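# Separate emitter holder from filter cube, stand both upright

## Task

Remove the emitter holder from the filter cube. Then set the holder upright next to the remaining half of the cube, with both pieces resting flat on the table. The reference image is named manual.

## Robot and tools

Robot: two arms, left_arm and right_arm, each with a parallel two-finger gripper. In the scene frame the origin sits at table height, midway between the nominal arm bases. +x points out over the table, +z points up, and left_arm is on the +y side. These arm names do not match the sides of the camera images. The calibrated bases are left_arm at (-0.025, +0.355, +0.025) m and right_arm at (+0.005, -0.335, +0.002) m, each yawed very slightly. Reported end_effector_position (m) and end_effector_quat_wxyz are given in that arm's own base frame. Fixed cameras and the table use the scene frame. Reported hand poses can be off by a few cm, more at long reach. The gripper's fingers point along its +z axis and close along its y axis. The reported point lies between the pads, about 1 cm short of the tips.

Row layout: every commanded row is 14 numbers, left_arm first and then right_arm. Both arms are always included, even when only one moves. Each arm's 7 numbers are absolute joint targets in radians, then the opening. Joint order is wrist pitch, elbow, wrist yaw, wrist roll, shoulder, waist. Use this order only. Elbow and wrist pitch have reversed signs, in commands and in all readouts.

Joint ranges in the numbers you send:
- wrist pitch: -1.571 to 1.571
- elbow: -3.142 to 0
- wrist yaw: -1.571 to 1.571
- wrist roll: -2.094 to 2.094
- shoulder: 0 to 3.142
- waist: -2.618 to 3.054

A real end stop may differ by up to 0.059 rad. A target more than 0.059 rad beyond a stated end, and farther out than the current angle, gets the call refused. A target past the real end is clipped, and the result may say "joint sent to its limit".

Opening is an absolute value from -1 (closed) to +1 (fully open, pad gap 0.094 m). Between the ends, the fingers go to where grip_measured equals your number. To keep a gripper unchanged, resend its current command, because 0 is itself a command.

Tools:
- execute_actions(actions, cameras): actions is a list of actions. Each action is up to 15 rows, one per 1/30 s step. A short action repeats its last row to fill the 15 steps. An empty list just reports state plus all camera images.
- move(target, speed, blend, opening_speed, grip_force, blocking, cameras): target is one 14-number row of absolute joint goals, or a list of up to 15 rows visited in order within 10 s total. All joints move in step, so the hand traces a curve. Nothing is avoided, including the table, objects and the other arm.
  - speed: rad/s for the joint with the longest travel, 0.01 to 12.57, default 0.5. Give one value or one per target.
  - blend: rad, rounds corners between listed targets. 0 means a full stop at each target.
  - opening_speed: rate of change per second on the -1..1 scale, at least 0.2. Use it to close gently on parts that can break.
  - grip_force: newtons per pad, 10 to 50, one value or one per arm. It persists, and lower values close slowly.
  - blocking=false: returns after about 0.5 s while the motion continues. A new move takes over from the current path point.
  The result adds a move: line such as done, off_target (resting more than 0.035 rad from target), moving, held or fault, possibly with limits=held. Neither done nor off_target tells you about contact.
- wait(seconds 0 to 10, cameras): lets time pass while each arm holds its last command. It returns early if a running move ends.
- stop(cameras): brakes a running move. This needs room to stop, more after fast motion.
- zoom_image(camera, region [x0,y0,x1,y1] pixels, at most 504 by 504): enlarges part of the latest image from one camera. Cameras are cam_head_left, cam_head_right, cam_high, cam_low, cam_left_wrist and cam_right_wrist, each 896x504.
- show_instructions(): shows the reference image(s).
- finished_scene(scene): ends the current scene for good. Pass this scene's number. Only call it once the parts stay correctly placed without the robot touching them.

Reading results:
- Joint positions and Joint velocities list each arm's joints in the order above, then the pad gap in m.
- "Within noise" means the arm is still.
- Joint targets are what the joints are currently driven toward. Resend them to hold a joint still.
- Tool commands show the current opening commands.
- grip_measured is on the opening scale. With nothing held it may read up to about 2.5 mm wide, and when squeezing a hard part it reads a little narrower than the part. Squeeze builds roughly 1 N per 0.001 below the touch reading, then jumps to the force limit.
- grip_effort_nm is the averaged gripper motor effort. Negative means closing, and it includes an offset. It can look like a grasp even when the fingers only hit a stop.
- Joint torques include gravity and an offset. Positive points toward a larger position number, and numbers 2, 5 and 6 wrap at ±28 N m.
- "joint command not followed" means the clearance check altered that arm's steps. It does not keep the two grippers apart.
- MOTOR HOT appears at 75 °C. At 90 °C an OVER-TEMPERATURE FAULT folds that arm and disables it. Heat rises from holding loads, staying outstretched, or pushing against something.

Per-step motion limits: each target may lead the measured angle by at most 0.339 rad for waist, shoulder and elbow, and 2.2 rad for the wrist joints. A row that would move the hand more than 200 mm is scaled back. Unfinished motion must be commanded again.

Avoid:
- dropping parts or releasing them while they move
- fast impacts or hard presses into the table or fixtures
- any contact between the arms, including one gripper closing on the other's fingers
- strain on a wrist camera cable
- anything ending up off the table

A touch hits harder at higher speed, and a target set beyond the contact point presses harder. Loose objects may occasionally get a small push. A camera stand stands behind the arms. While you compose a reply the scene keeps running, and any active move carries on.

Each tool is called after "Emit:" as name(argument=value, ...), one argument or row to a line, values as JSON.

Reference images:

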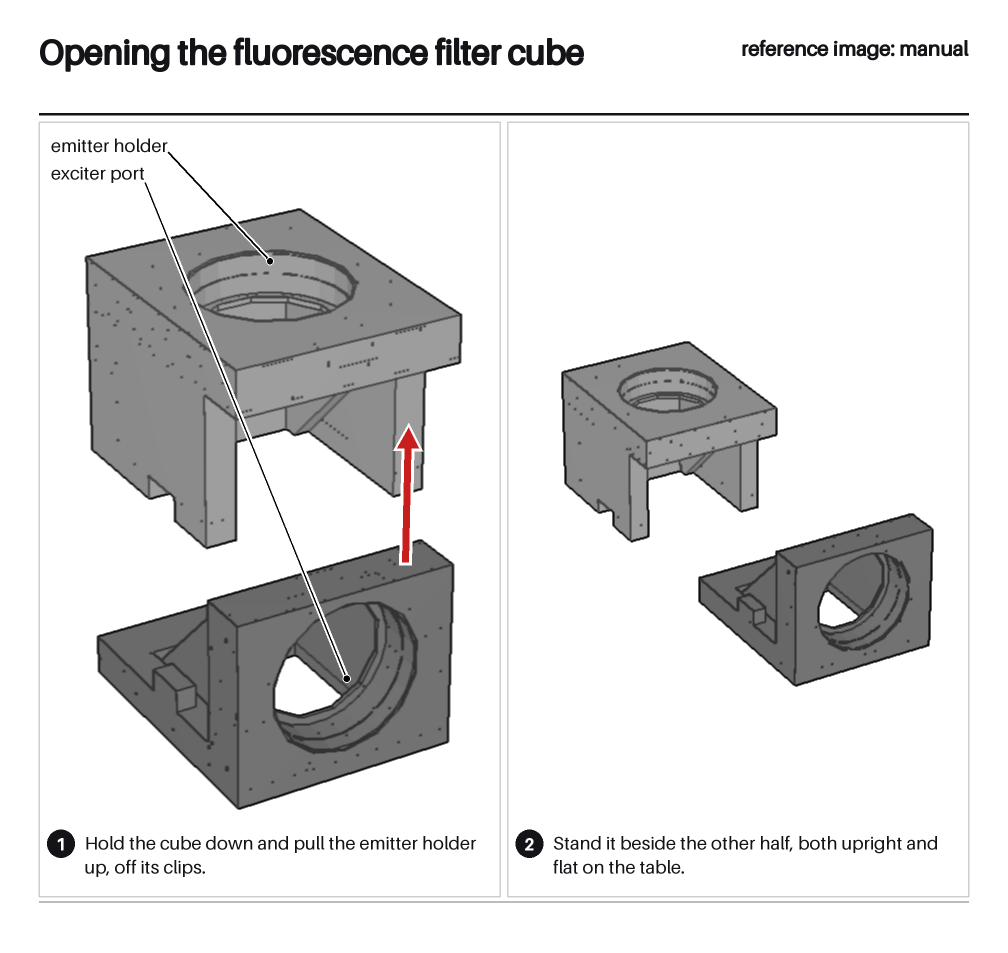

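## Session

Emit:
execute_actions(
  actions=[],
)

Scene clock: 0.00 s.
left_arm: end_effector_position=(+0.3882, -0.0015, +0.3983) grip_measured=+1.000 grip_effort_nm=n/a end_effector_quat_wxyz=(+0.696, +0.000, +0.718, -0.010) | right_arm: end_effector_position=(+0.4113, -0.0020, +0.1383) grip_measured=+1.000 grip_effort_nm=n/a end_effector_quat_wxyz=(+0.613, +0.024, +0.787, -0.064)
Joint names: [wrist pitch, elbow, wrist yaw, wrist roll, shoulder, waist]
Joint positions: left_arm=[0.017 -1.05 0.016 -0.013 1.064 0.001 0.094] | right_arm=[-0.799 -0.433 0.215 -0.019 1.481 0.086 0.094]
Joint velocities: within noise
Joint torques (N m): no reading
Heat: left arm: 22 °C; right arm: 23 °C.
Joint targets: left_arm=[0.019 -1.059 0.016 -0.014 1.056 0.001] | right_arm=[-0.800 -0.441 0.217 -0.020 1.473 0.086]
Tool commands: left_gripper/opening=+1.0 right_gripper/opening=+1.0

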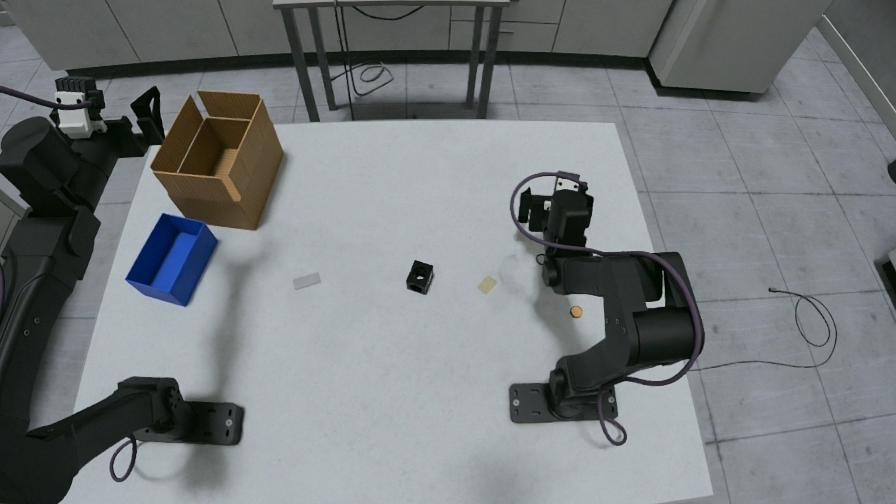

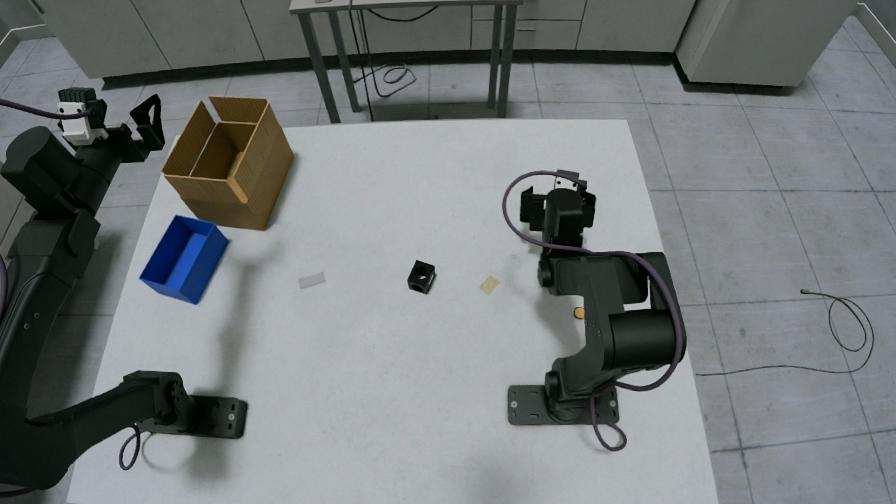

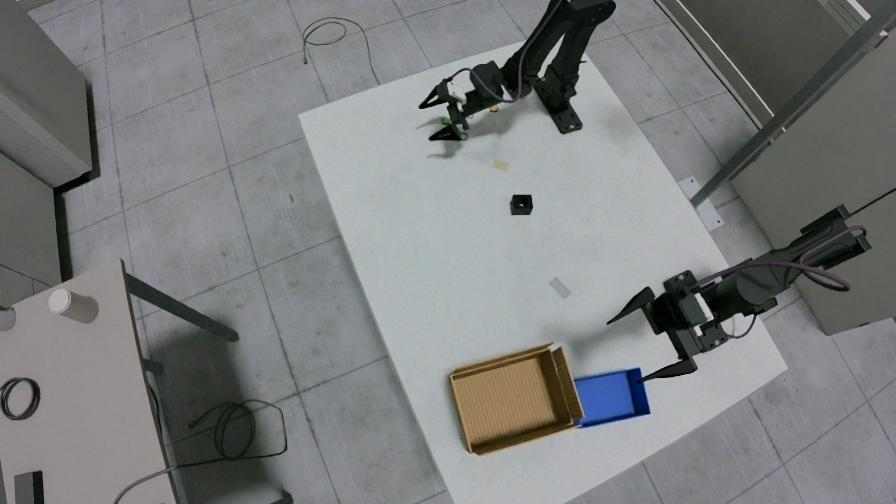

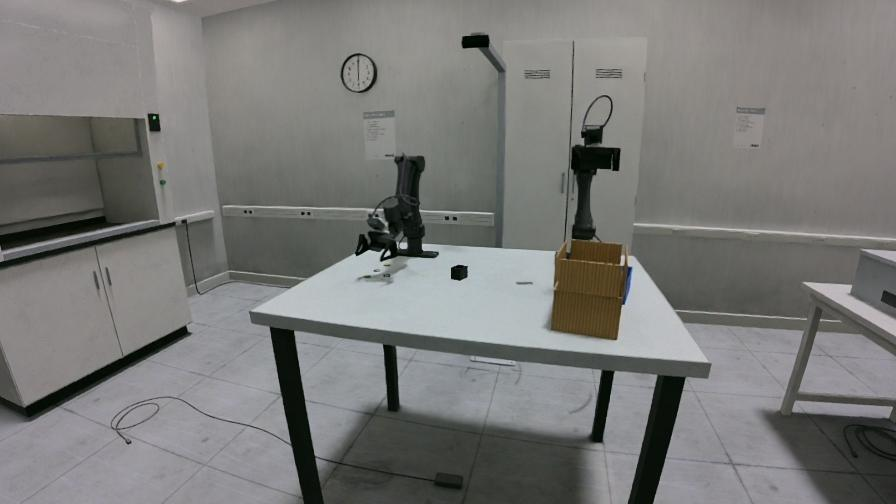

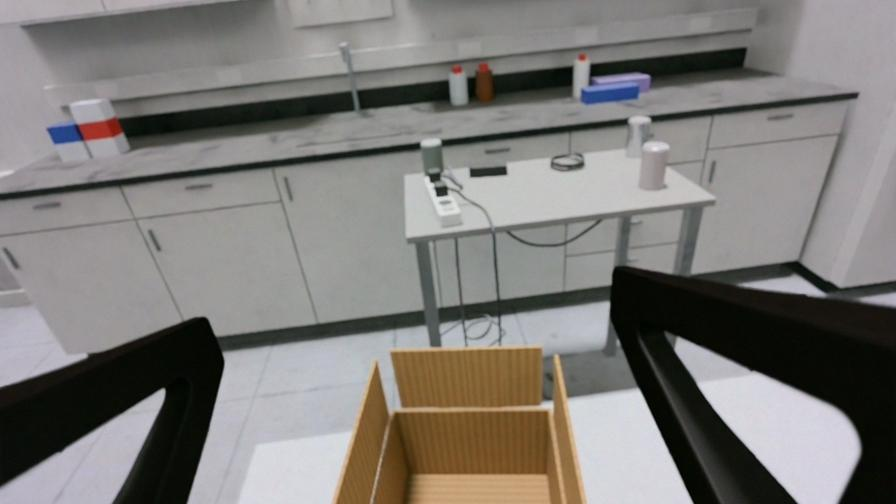

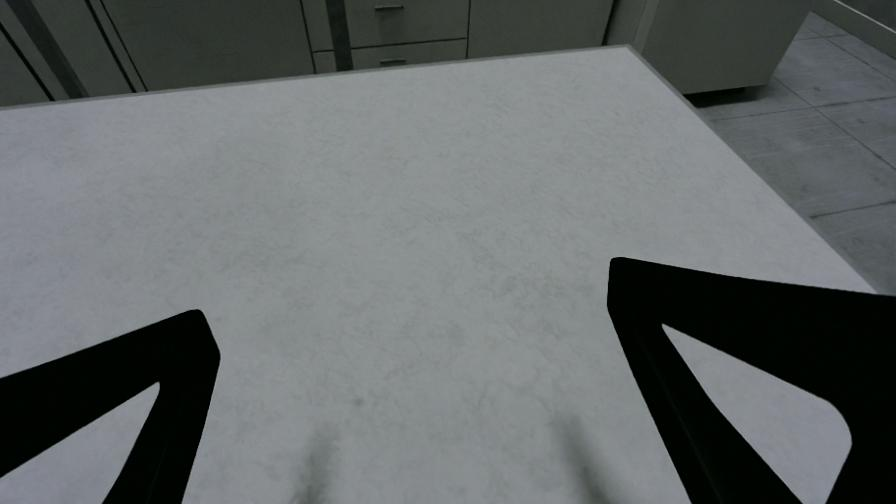

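Emit:
zoom_image(
  camera="cam_head_left",
  region=[380, 240, 460, 310],
)

Emit:
zoom_image(
  camera="cam_head_right",
  region=[380, 240, 460, 310],
)

Emit:
zoom_image(
  camera="cam_high",
  region=[480, 170, 560, 240],
)

Emit:
zoom_image(
  camera="cam_low",
  region=[420, 240, 500, 300],
)

Scaled by 6.300 from the camera's 896x504 image, which has a finer 1280x720 frame.

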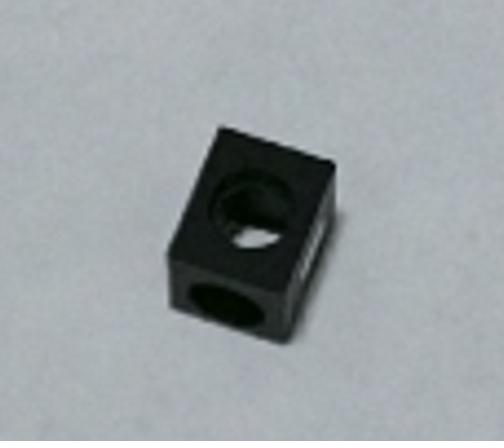

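Scaled by 6.300 from the camera's 896x504 image, which has a finer 1280x720 frame.

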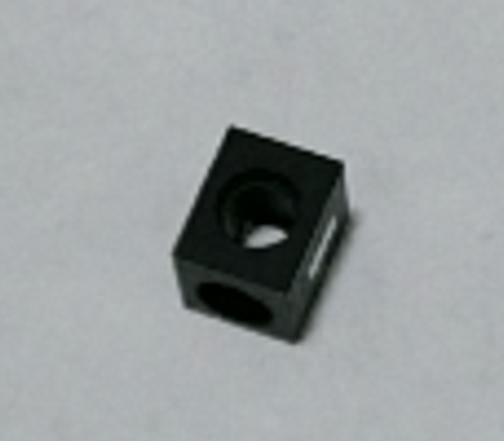

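Scaled by 6.300 from the camera's 896x504 image, which has a finer 1280x720 frame.

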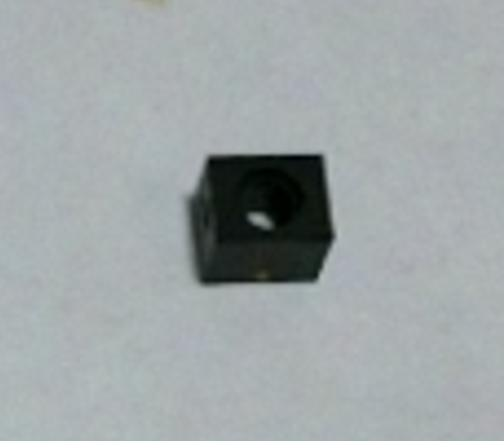

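Scaled by 6.300 from the camera's 896x504 image, which has a finer 1280x720 frame.

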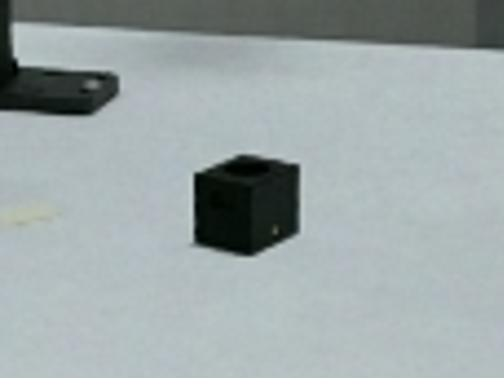

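Emit:
move(
  target=[-0.3625,-0.928,-0.97,-0.75,2.137,-1.494,1,1.455,-1.785,0,1.196,1.90,0.873,1],
  speed=0.9,
  cameras=["all"],
)

Scene clock: 17.30 s.
left_arm: end_effector_position=(+0.1780, -0.4103, +0.0091) grip_measured=+1.000 grip_effort_nm=0.05 end_effector_quat_wxyz=(+0.524, +0.155, +0.831, -0.099) | right_arm: end_effector_position=(+0.2299, +0.2754, +0.1498) grip_measured=+1.000 grip_effort_nm=0.01 end_effector_quat_wxyz=(+0.007, +0.156, +0.988, +0.014)
Joint names: [wrist pitch, elbow, wrist yaw, wrist roll, shoulder, waist]
Joint positions: left_arm=[-0.348 -0.934 -0.953 -0.738 2.12 -1.499 0.094] | right_arm=[1.419 -1.761 -0.002 1.184 1.881 0.871 0.094]
Joint torques (N m): left_arm=[-1.62 -3.15 -0.49 -0.17 -7.43 0.38] | right_arm=[-0.01 -8.31 0.01 0.08 -7.35 0.03]
Heat: left arm: 26 °C; right arm: 24 °C.
Joint targets: left_arm=[-0.362 -0.928 -0.970 -0.750 2.137 -1.494] | right_arm=[1.455 -1.785 0.000 1.196 1.900 0.873]
move: off_target (right_arm); right_arm: the wrist pitch is farthest, 0.036 rad from its target

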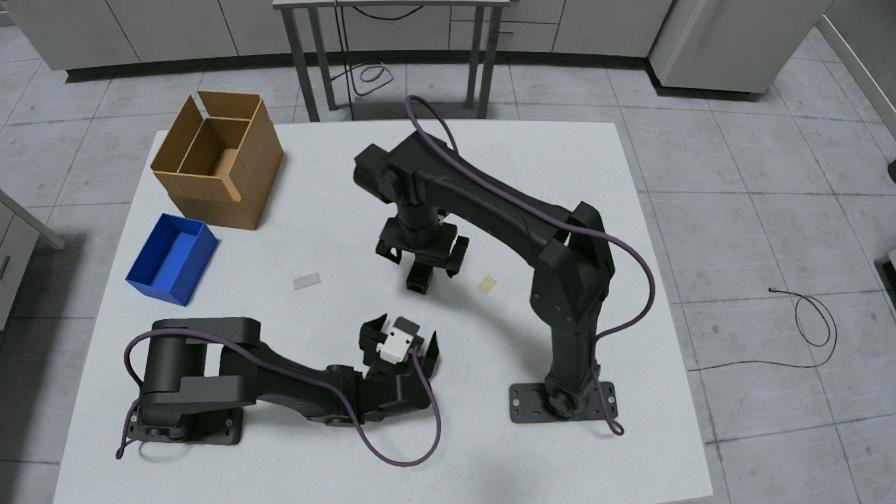

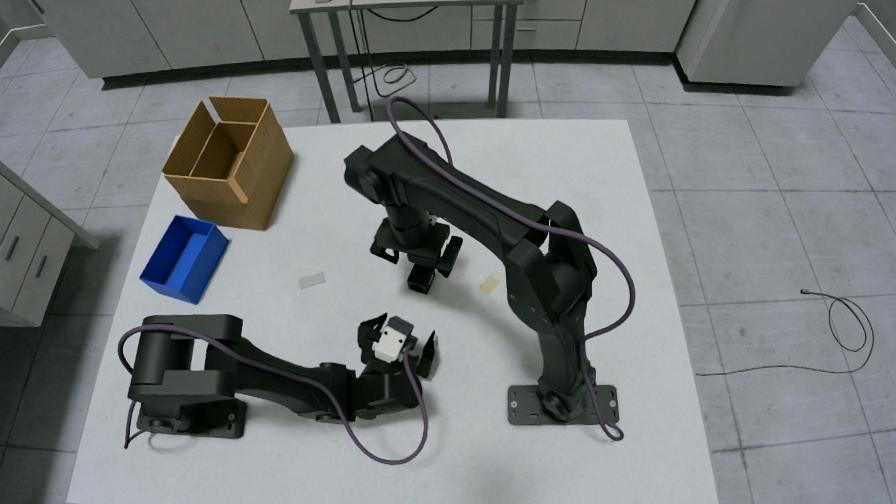

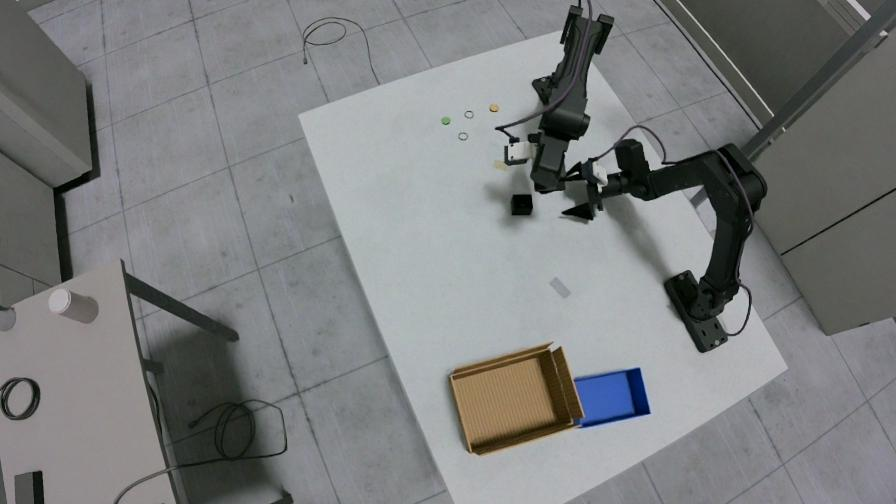

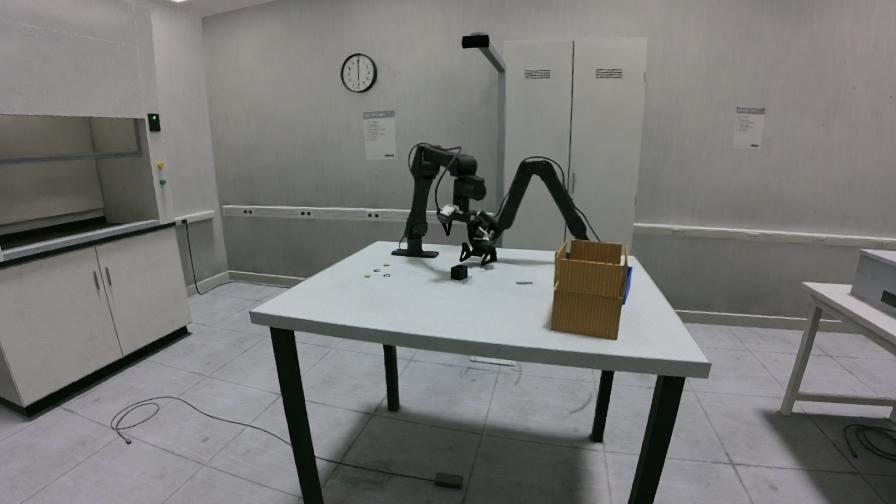

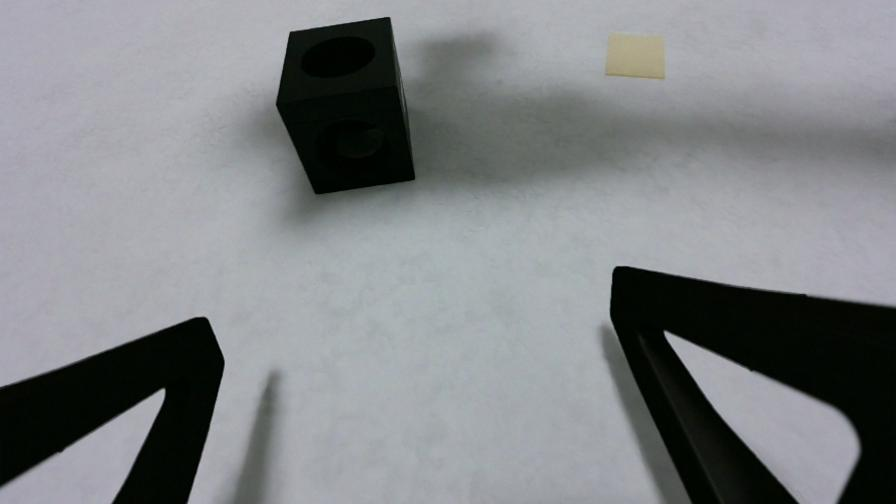

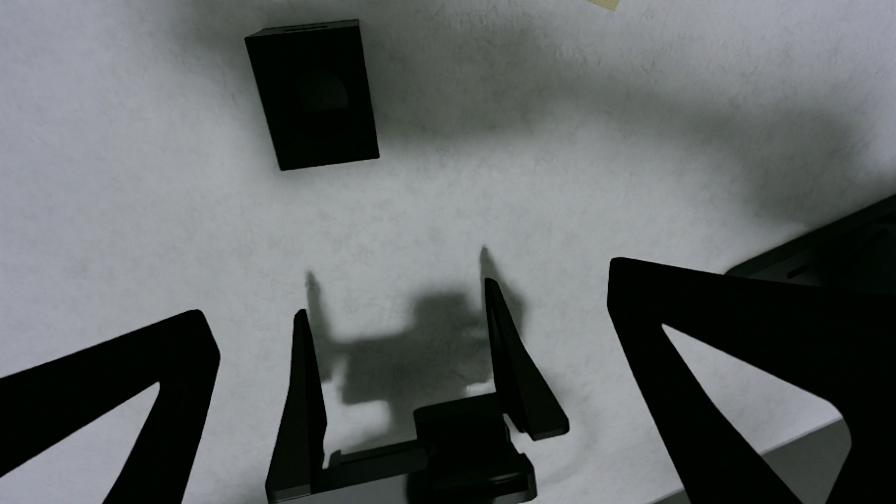

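Emit:
zoom_image(
  camera="cam_low",
  region=[420, 190, 520, 290],
)

Emit:
zoom_image(
  camera="cam_head_left",
  region=[340, 220, 480, 400],
)

Emit:
zoom_image(
  camera="cam_left_wrist",
  region=[240, 0, 460, 210],
)

Emit:
zoom_image(
  camera="cam_right_wrist",
  region=[220, 0, 540, 360],
)

Scaled by 5.040 from the camera's 896x504 image, which has a finer 1280x720 frame.

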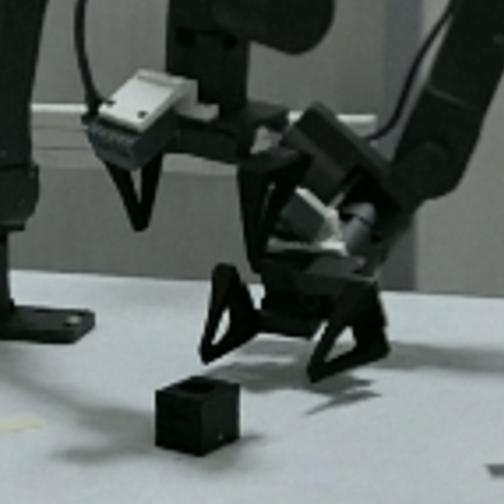

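Scaled by 2.800 from the camera's 896x504 image, which has a finer 1280x720 frame.

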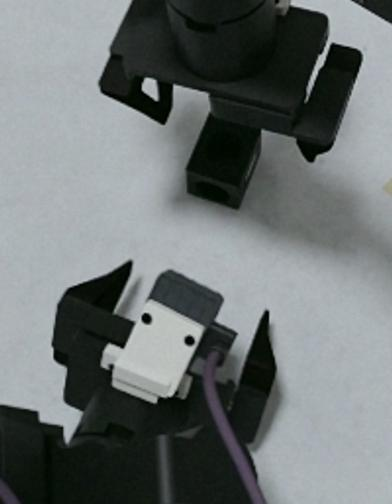

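Scaled by 2.291 from the camera's 896x504 image, which has a finer 1280x720 frame.

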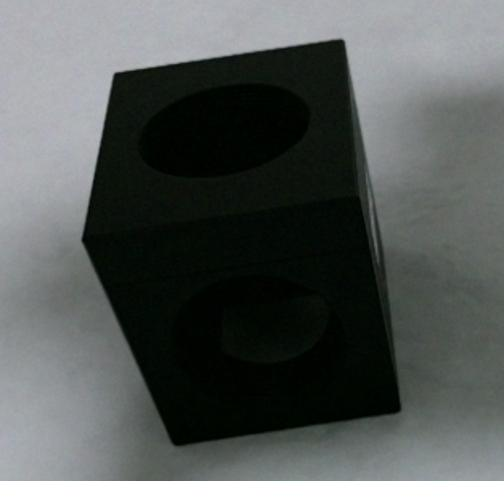

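Scaled by 1.400 from the camera's 896x504 image, which has a finer 1280x720 frame.

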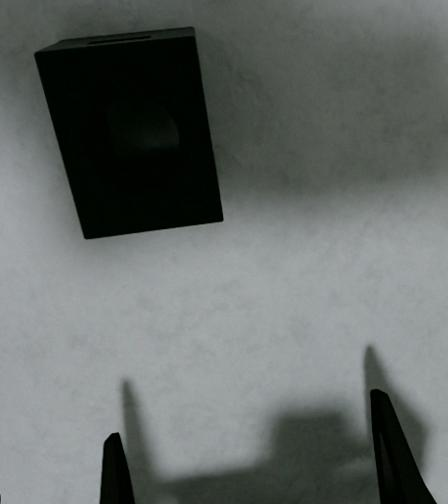

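Emit:
move(
  target=[-0.4583,-0.9066,-0.9076,-0.64,2.1217,-1.4006,1,1.31,-1.7257,0,1.196,2.0068,0.8676,1],
  speed=0.6,
  cameras=["cam_head_left","cam_left_wrist","cam_right_wrist"],
)

Scene clock: 24.43 s.
left_arm: end_effector_position=(+0.2145, -0.4024, +0.0112) grip_measured=+1.000 grip_effort_nm=0.05 end_effector_quat_wxyz=(+0.528, +0.145, +0.832, -0.092) | right_arm: end_effector_position=(+0.2453, +0.2939, +0.1020) grip_measured=+1.000 grip_effort_nm=0.01 end_effector_quat_wxyz=(+0.001, +0.156, +0.988, +0.003)
Joint names: [wrist pitch, elbow, wrist yaw, wrist roll, shoulder, waist]
Joint positions: left_arm=[-0.443 -0.916 -0.906 -0.643 2.12 -1.4 0.094] | right_arm=[1.299 -1.732 -0.002 1.184 1.997 0.871 0.094]
Joint torques (N m): left_arm=[-1.69 -2.95 -0.41 -0.01 -8.5 -0.01] | right_arm=[-0.11 -5.38 0.03 0.1 -9.13 -0.38]
Heat: left arm: 26 °C; right arm: 23 °C.
Joint targets: left_arm=[-0.458 -0.907 -0.908 -0.640 2.122 -1.401] | right_arm=[1.310 -1.726 0.000 1.196 2.007 0.868]
move: done
Images, in order (width x height): cam_head_left 896x504, cam_left_wrist 896x504, cam_right_wrist 896x504.

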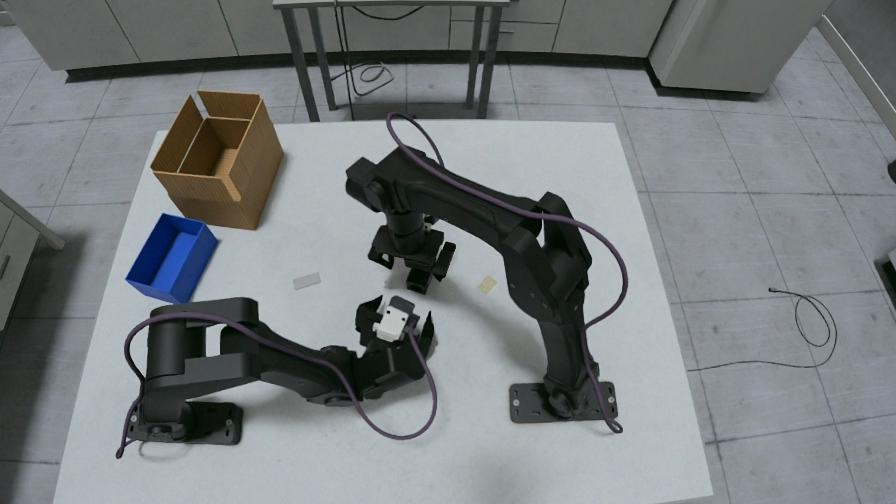

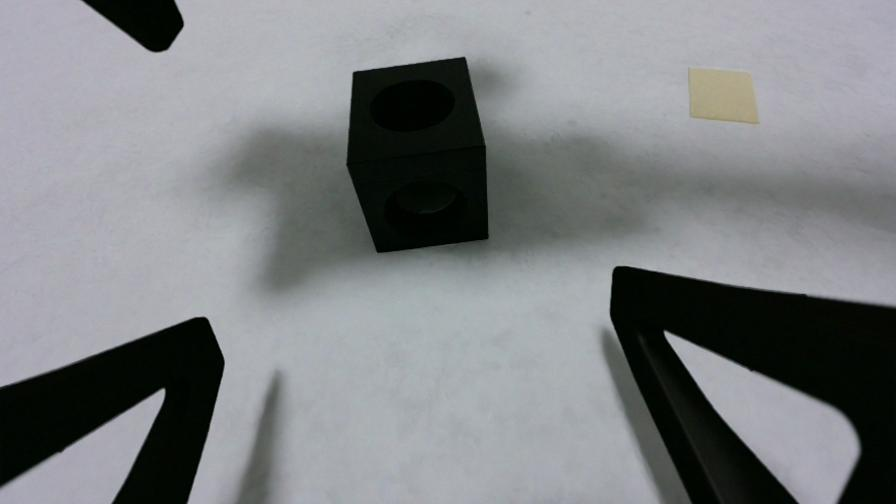

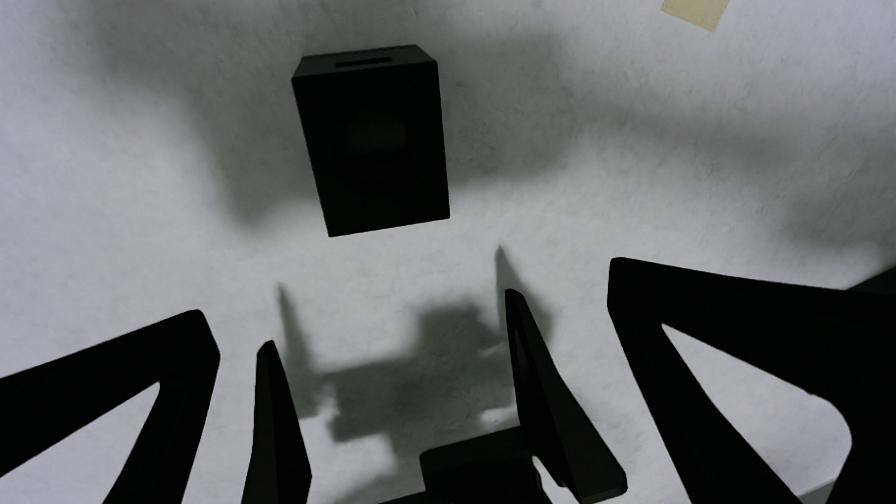

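Emit:
move(
  target=[-0.5534,-1.0297,-0.836,-0.543,2.2657,-1.3062,1,1.183,-1.6312,0,1.196,2.0322,0.8743,1],
  speed=0.3,
  cameras=["cam_head_left","cam_low","cam_left_wrist","cam_right_wrist"],
)

Scene clock: 27.63 s.
left_arm: end_effector_position=(+0.2520, -0.4183, -0.0080) grip_measured=+1.000 grip_effort_nm=0.05 end_effector_quat_wxyz=(+0.527, +0.148, +0.832, -0.090) | right_arm: end_effector_position=(+0.2493, +0.2987, +0.0725) grip_measured=+1.000 grip_effort_nm=0.01 end_effector_quat_wxyz=(+0.005, +0.156, +0.988, +0.011)
Joint names: [wrist pitch, elbow, wrist yaw, wrist roll, shoulder, waist]
Joint positions: left_arm=[-0.538 -1.011 -0.836 -0.546 2.242 -1.308 0.094] | right_arm=[1.172 -1.64 -0.003 1.184 2.015 0.871 0.094]
Joint torques (N m): left_arm=[-1.77 -5.2 -0.32 -0.01 -7.86 0.23] | right_arm=[-0.19 -5.11 0.02 0.1 -8.75 0.21]
Heat: left arm: 26 °C; right arm: 23 °C.
Joint targets: left_arm=[-0.554 -1.030 -0.836 -0.543 2.266 -1.306] | right_arm=[1.183 -1.631 0.000 1.196 2.032 0.874]
move: done
Images, in order (width x height): cam_head_left 896x504, cam_low 896x504, cam_left_wrist 896x504, cam_right_wrist 896x504.

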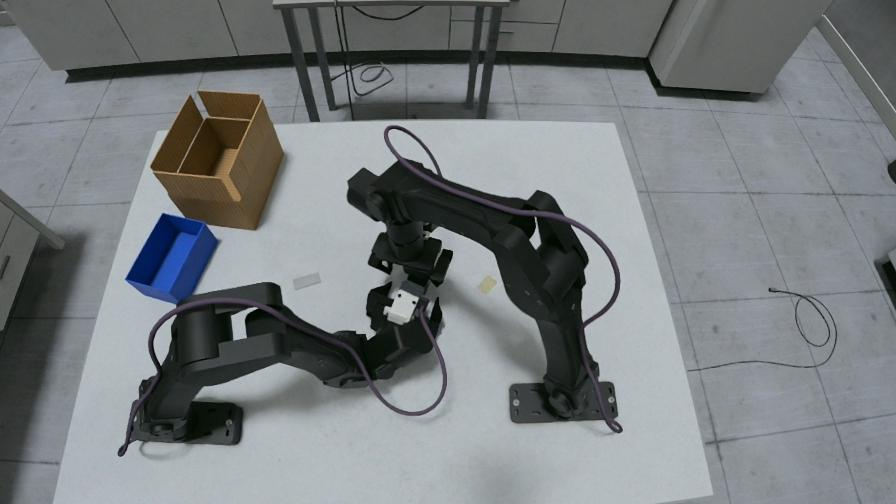

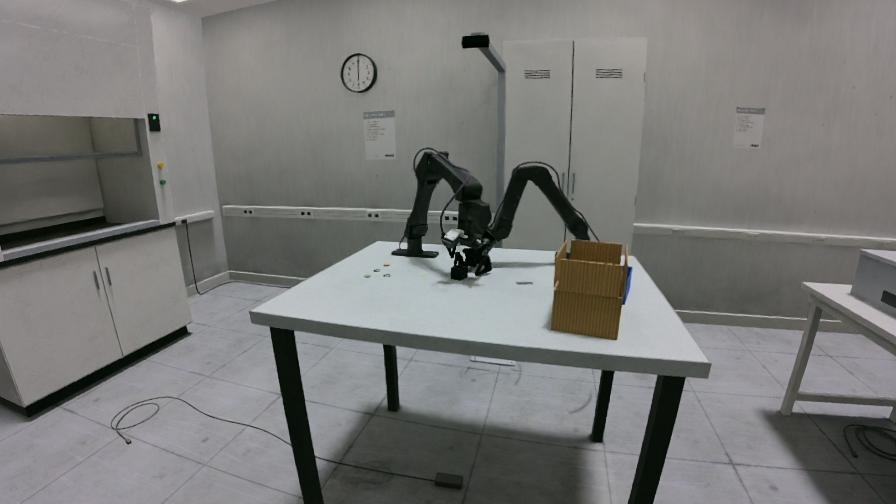

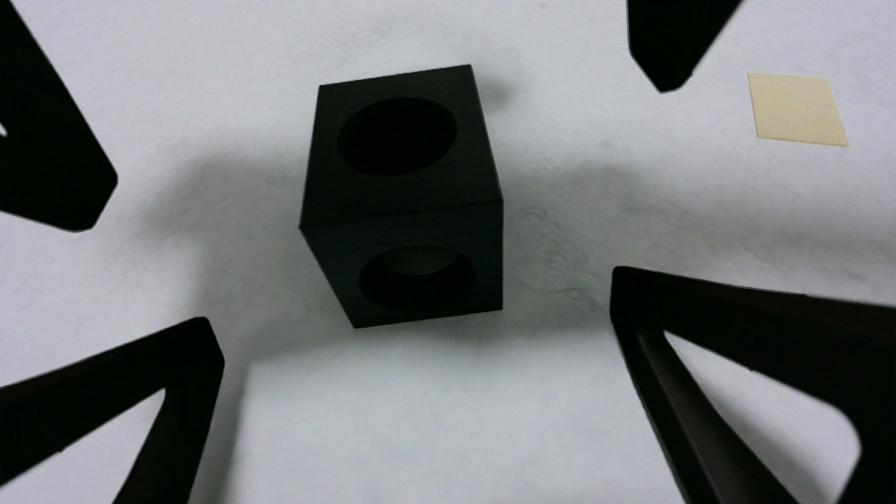

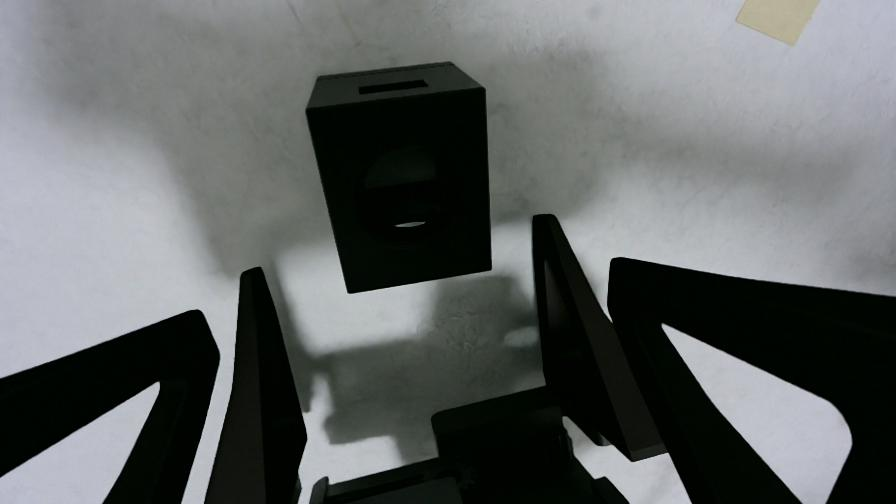

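Emit:
move(
  target=[-0.5509,-1.0738,-0.823,-0.527,2.2954,-1.2891,1,1.186,-1.6431,0,1.150,2.0402,0.8286,1],
  speed=0.2,
  cameras=["cam_head_left","cam_low","cam_left_wrist","cam_right_wrist"],
)

Emit:
zoom_image(
  camera="cam_low",
  region=[430, 220, 510, 290],
)

Scene clock: 32.33 s.
left_arm: end_effector_position=(+0.2591, -0.4276, -0.0086) grip_measured=+1.000 grip_effort_nm=0.05 end_effector_quat_wxyz=(+0.528, +0.148, +0.831, -0.093) | right_arm: end_effector_position=(+0.2606, +0.2891, +0.0725) grip_measured=+1.000 grip_effort_nm=0.01 end_effector_quat_wxyz=(+0.005, +0.159, +0.987, +0.011)
Joint names: [wrist pitch, elbow, wrist yaw, wrist roll, shoulder, waist]
Joint positions: left_arm=[-0.539 -1.055 -0.823 -0.53 2.269 -1.296 0.094] | right_arm=[1.172 -1.64 -0.004 1.153 2.015 0.833 0.094]
Joint torques (N m): left_arm=[-1.74 -5.18 -0.28 0.06 -7.88 0.62] | right_arm=[-0.19 -6.26 0.04 -0.06 -8.05 -0.42]
Heat: left arm: 26 °C; right arm: 23 °C.
Joint targets: left_arm=[-0.551 -1.074 -0.823 -0.527 2.295 -1.289] | right_arm=[1.186 -1.643 0.000 1.150 2.040 0.829]
move: done
Images, in order (width x height): cam_head_left 896x504, cam_low 896x504, cam_left_wrist 896x504, cam_right_wrist 896x504.

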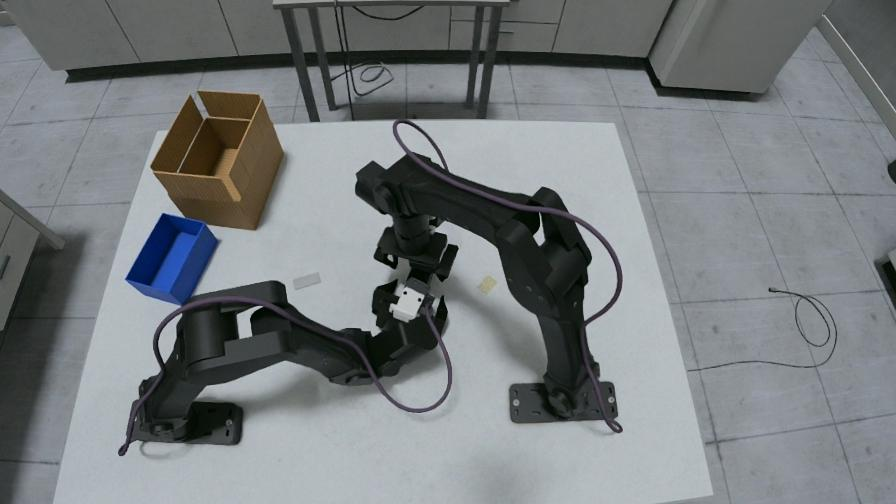

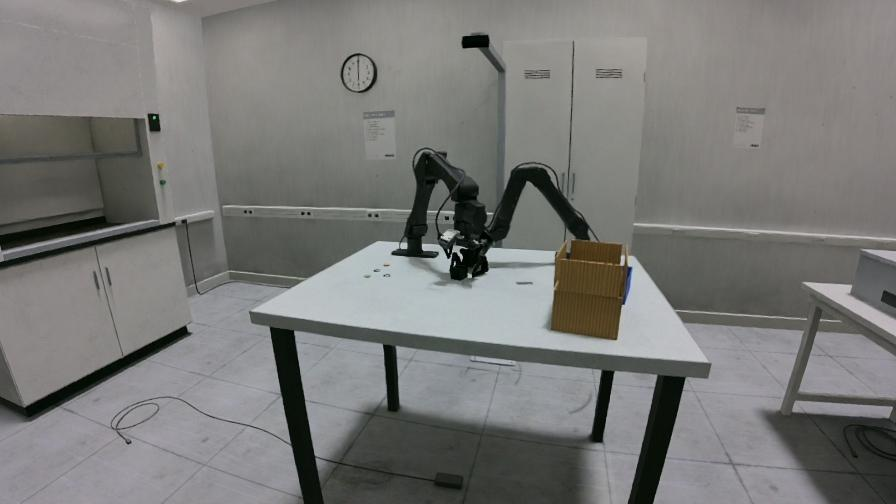

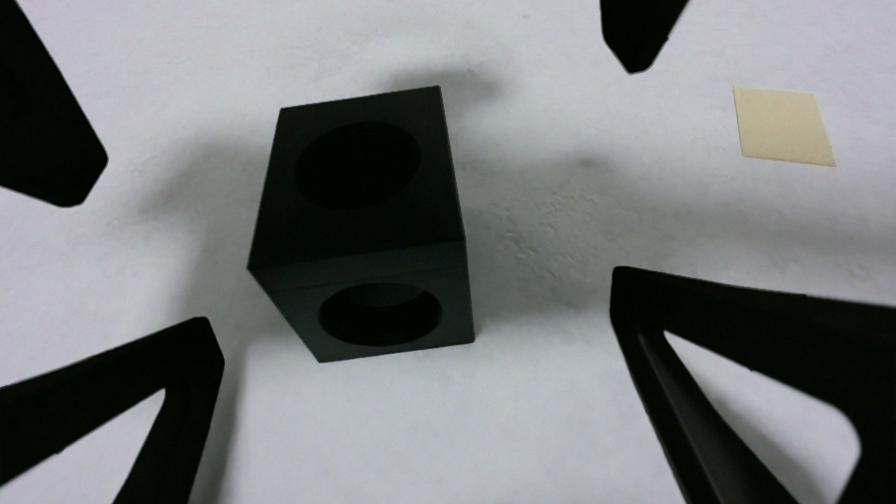

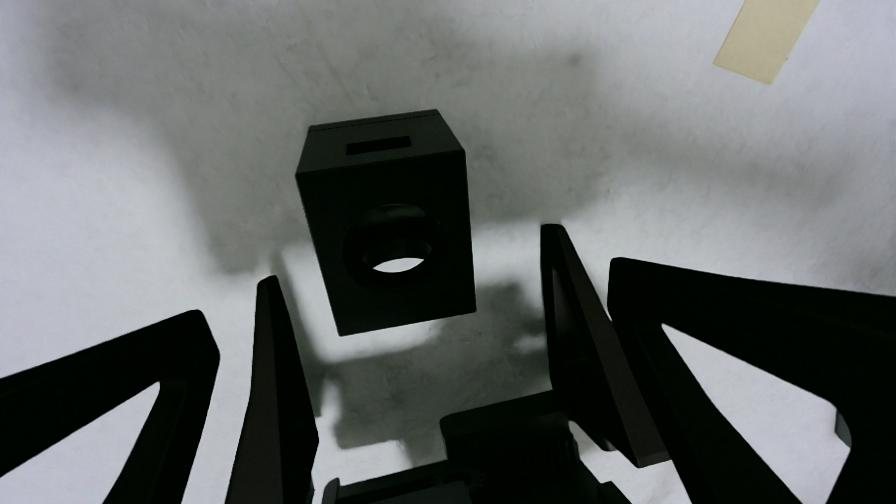

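Scaled by 6.300 from the camera's 896x504 image, which has a finer 1280x720 frame.

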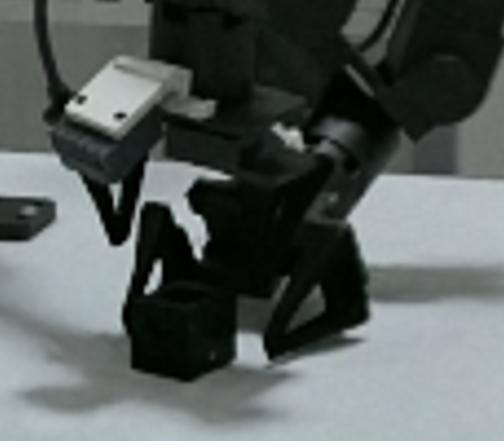

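Emit:
move(
  target=[-0.551,-1.074,-0.823,-0.527,2.295,-1.289,-0.5,1.186,-1.643,0,1.150,2.040,0.829,1],
  opening_speed=0.6,
  cameras=["cam_left_wrist","cam_right_wrist"],
)

Scene clock: 35.67 s.
left_arm: end_effector_position=(+0.2591, -0.4277, -0.0085) grip_measured=-0.198 grip_effort_nm=-0.98 end_effector_quat_wxyz=(+0.528, +0.148, +0.831, -0.093) | right_arm: end_effector_position=(+0.2606, +0.2891, +0.0725) grip_measured=+1.000 grip_effort_nm=0.01 end_effector_quat_wxyz=(+0.005, +0.159, +0.987, +0.011)
Joint names: [wrist pitch, elbow, wrist yaw, wrist roll, shoulder, waist]
Joint positions: left_arm=[-0.54 -1.055 -0.823 -0.529 2.269 -1.296 0.038] | right_arm=[1.172 -1.64 -0.004 1.152 2.015 0.833 0.094]
Joint torques (N m): left_arm=[-1.74 -5.19 -0.29 -0.01 -7.95 0.64] | right_arm=[-0.19 -6.16 0.04 -0.04 -8.08 -0.38]
Heat: left arm: 26 °C; right arm: 23 °C.
Joint targets: left_arm=[-0.551 -1.074 -0.823 -0.527 2.295 -1.289] | right_arm=[1.186 -1.643 0.000 1.150 2.040 0.829]
move: done
Images, in order (width x height): cam_left_wrist 896x504, cam_right_wrist 896x504.

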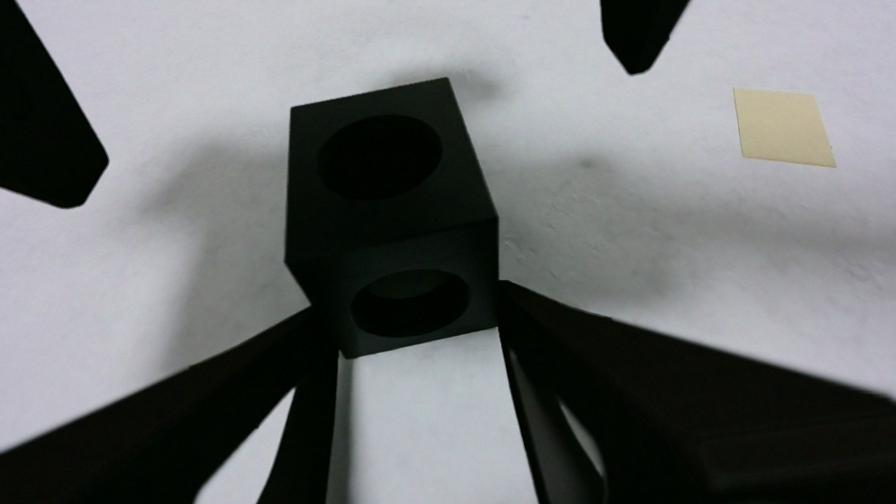

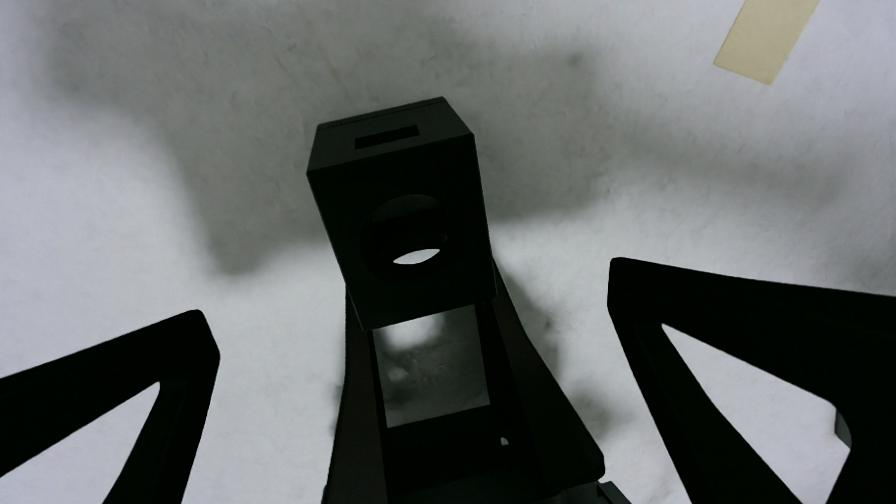

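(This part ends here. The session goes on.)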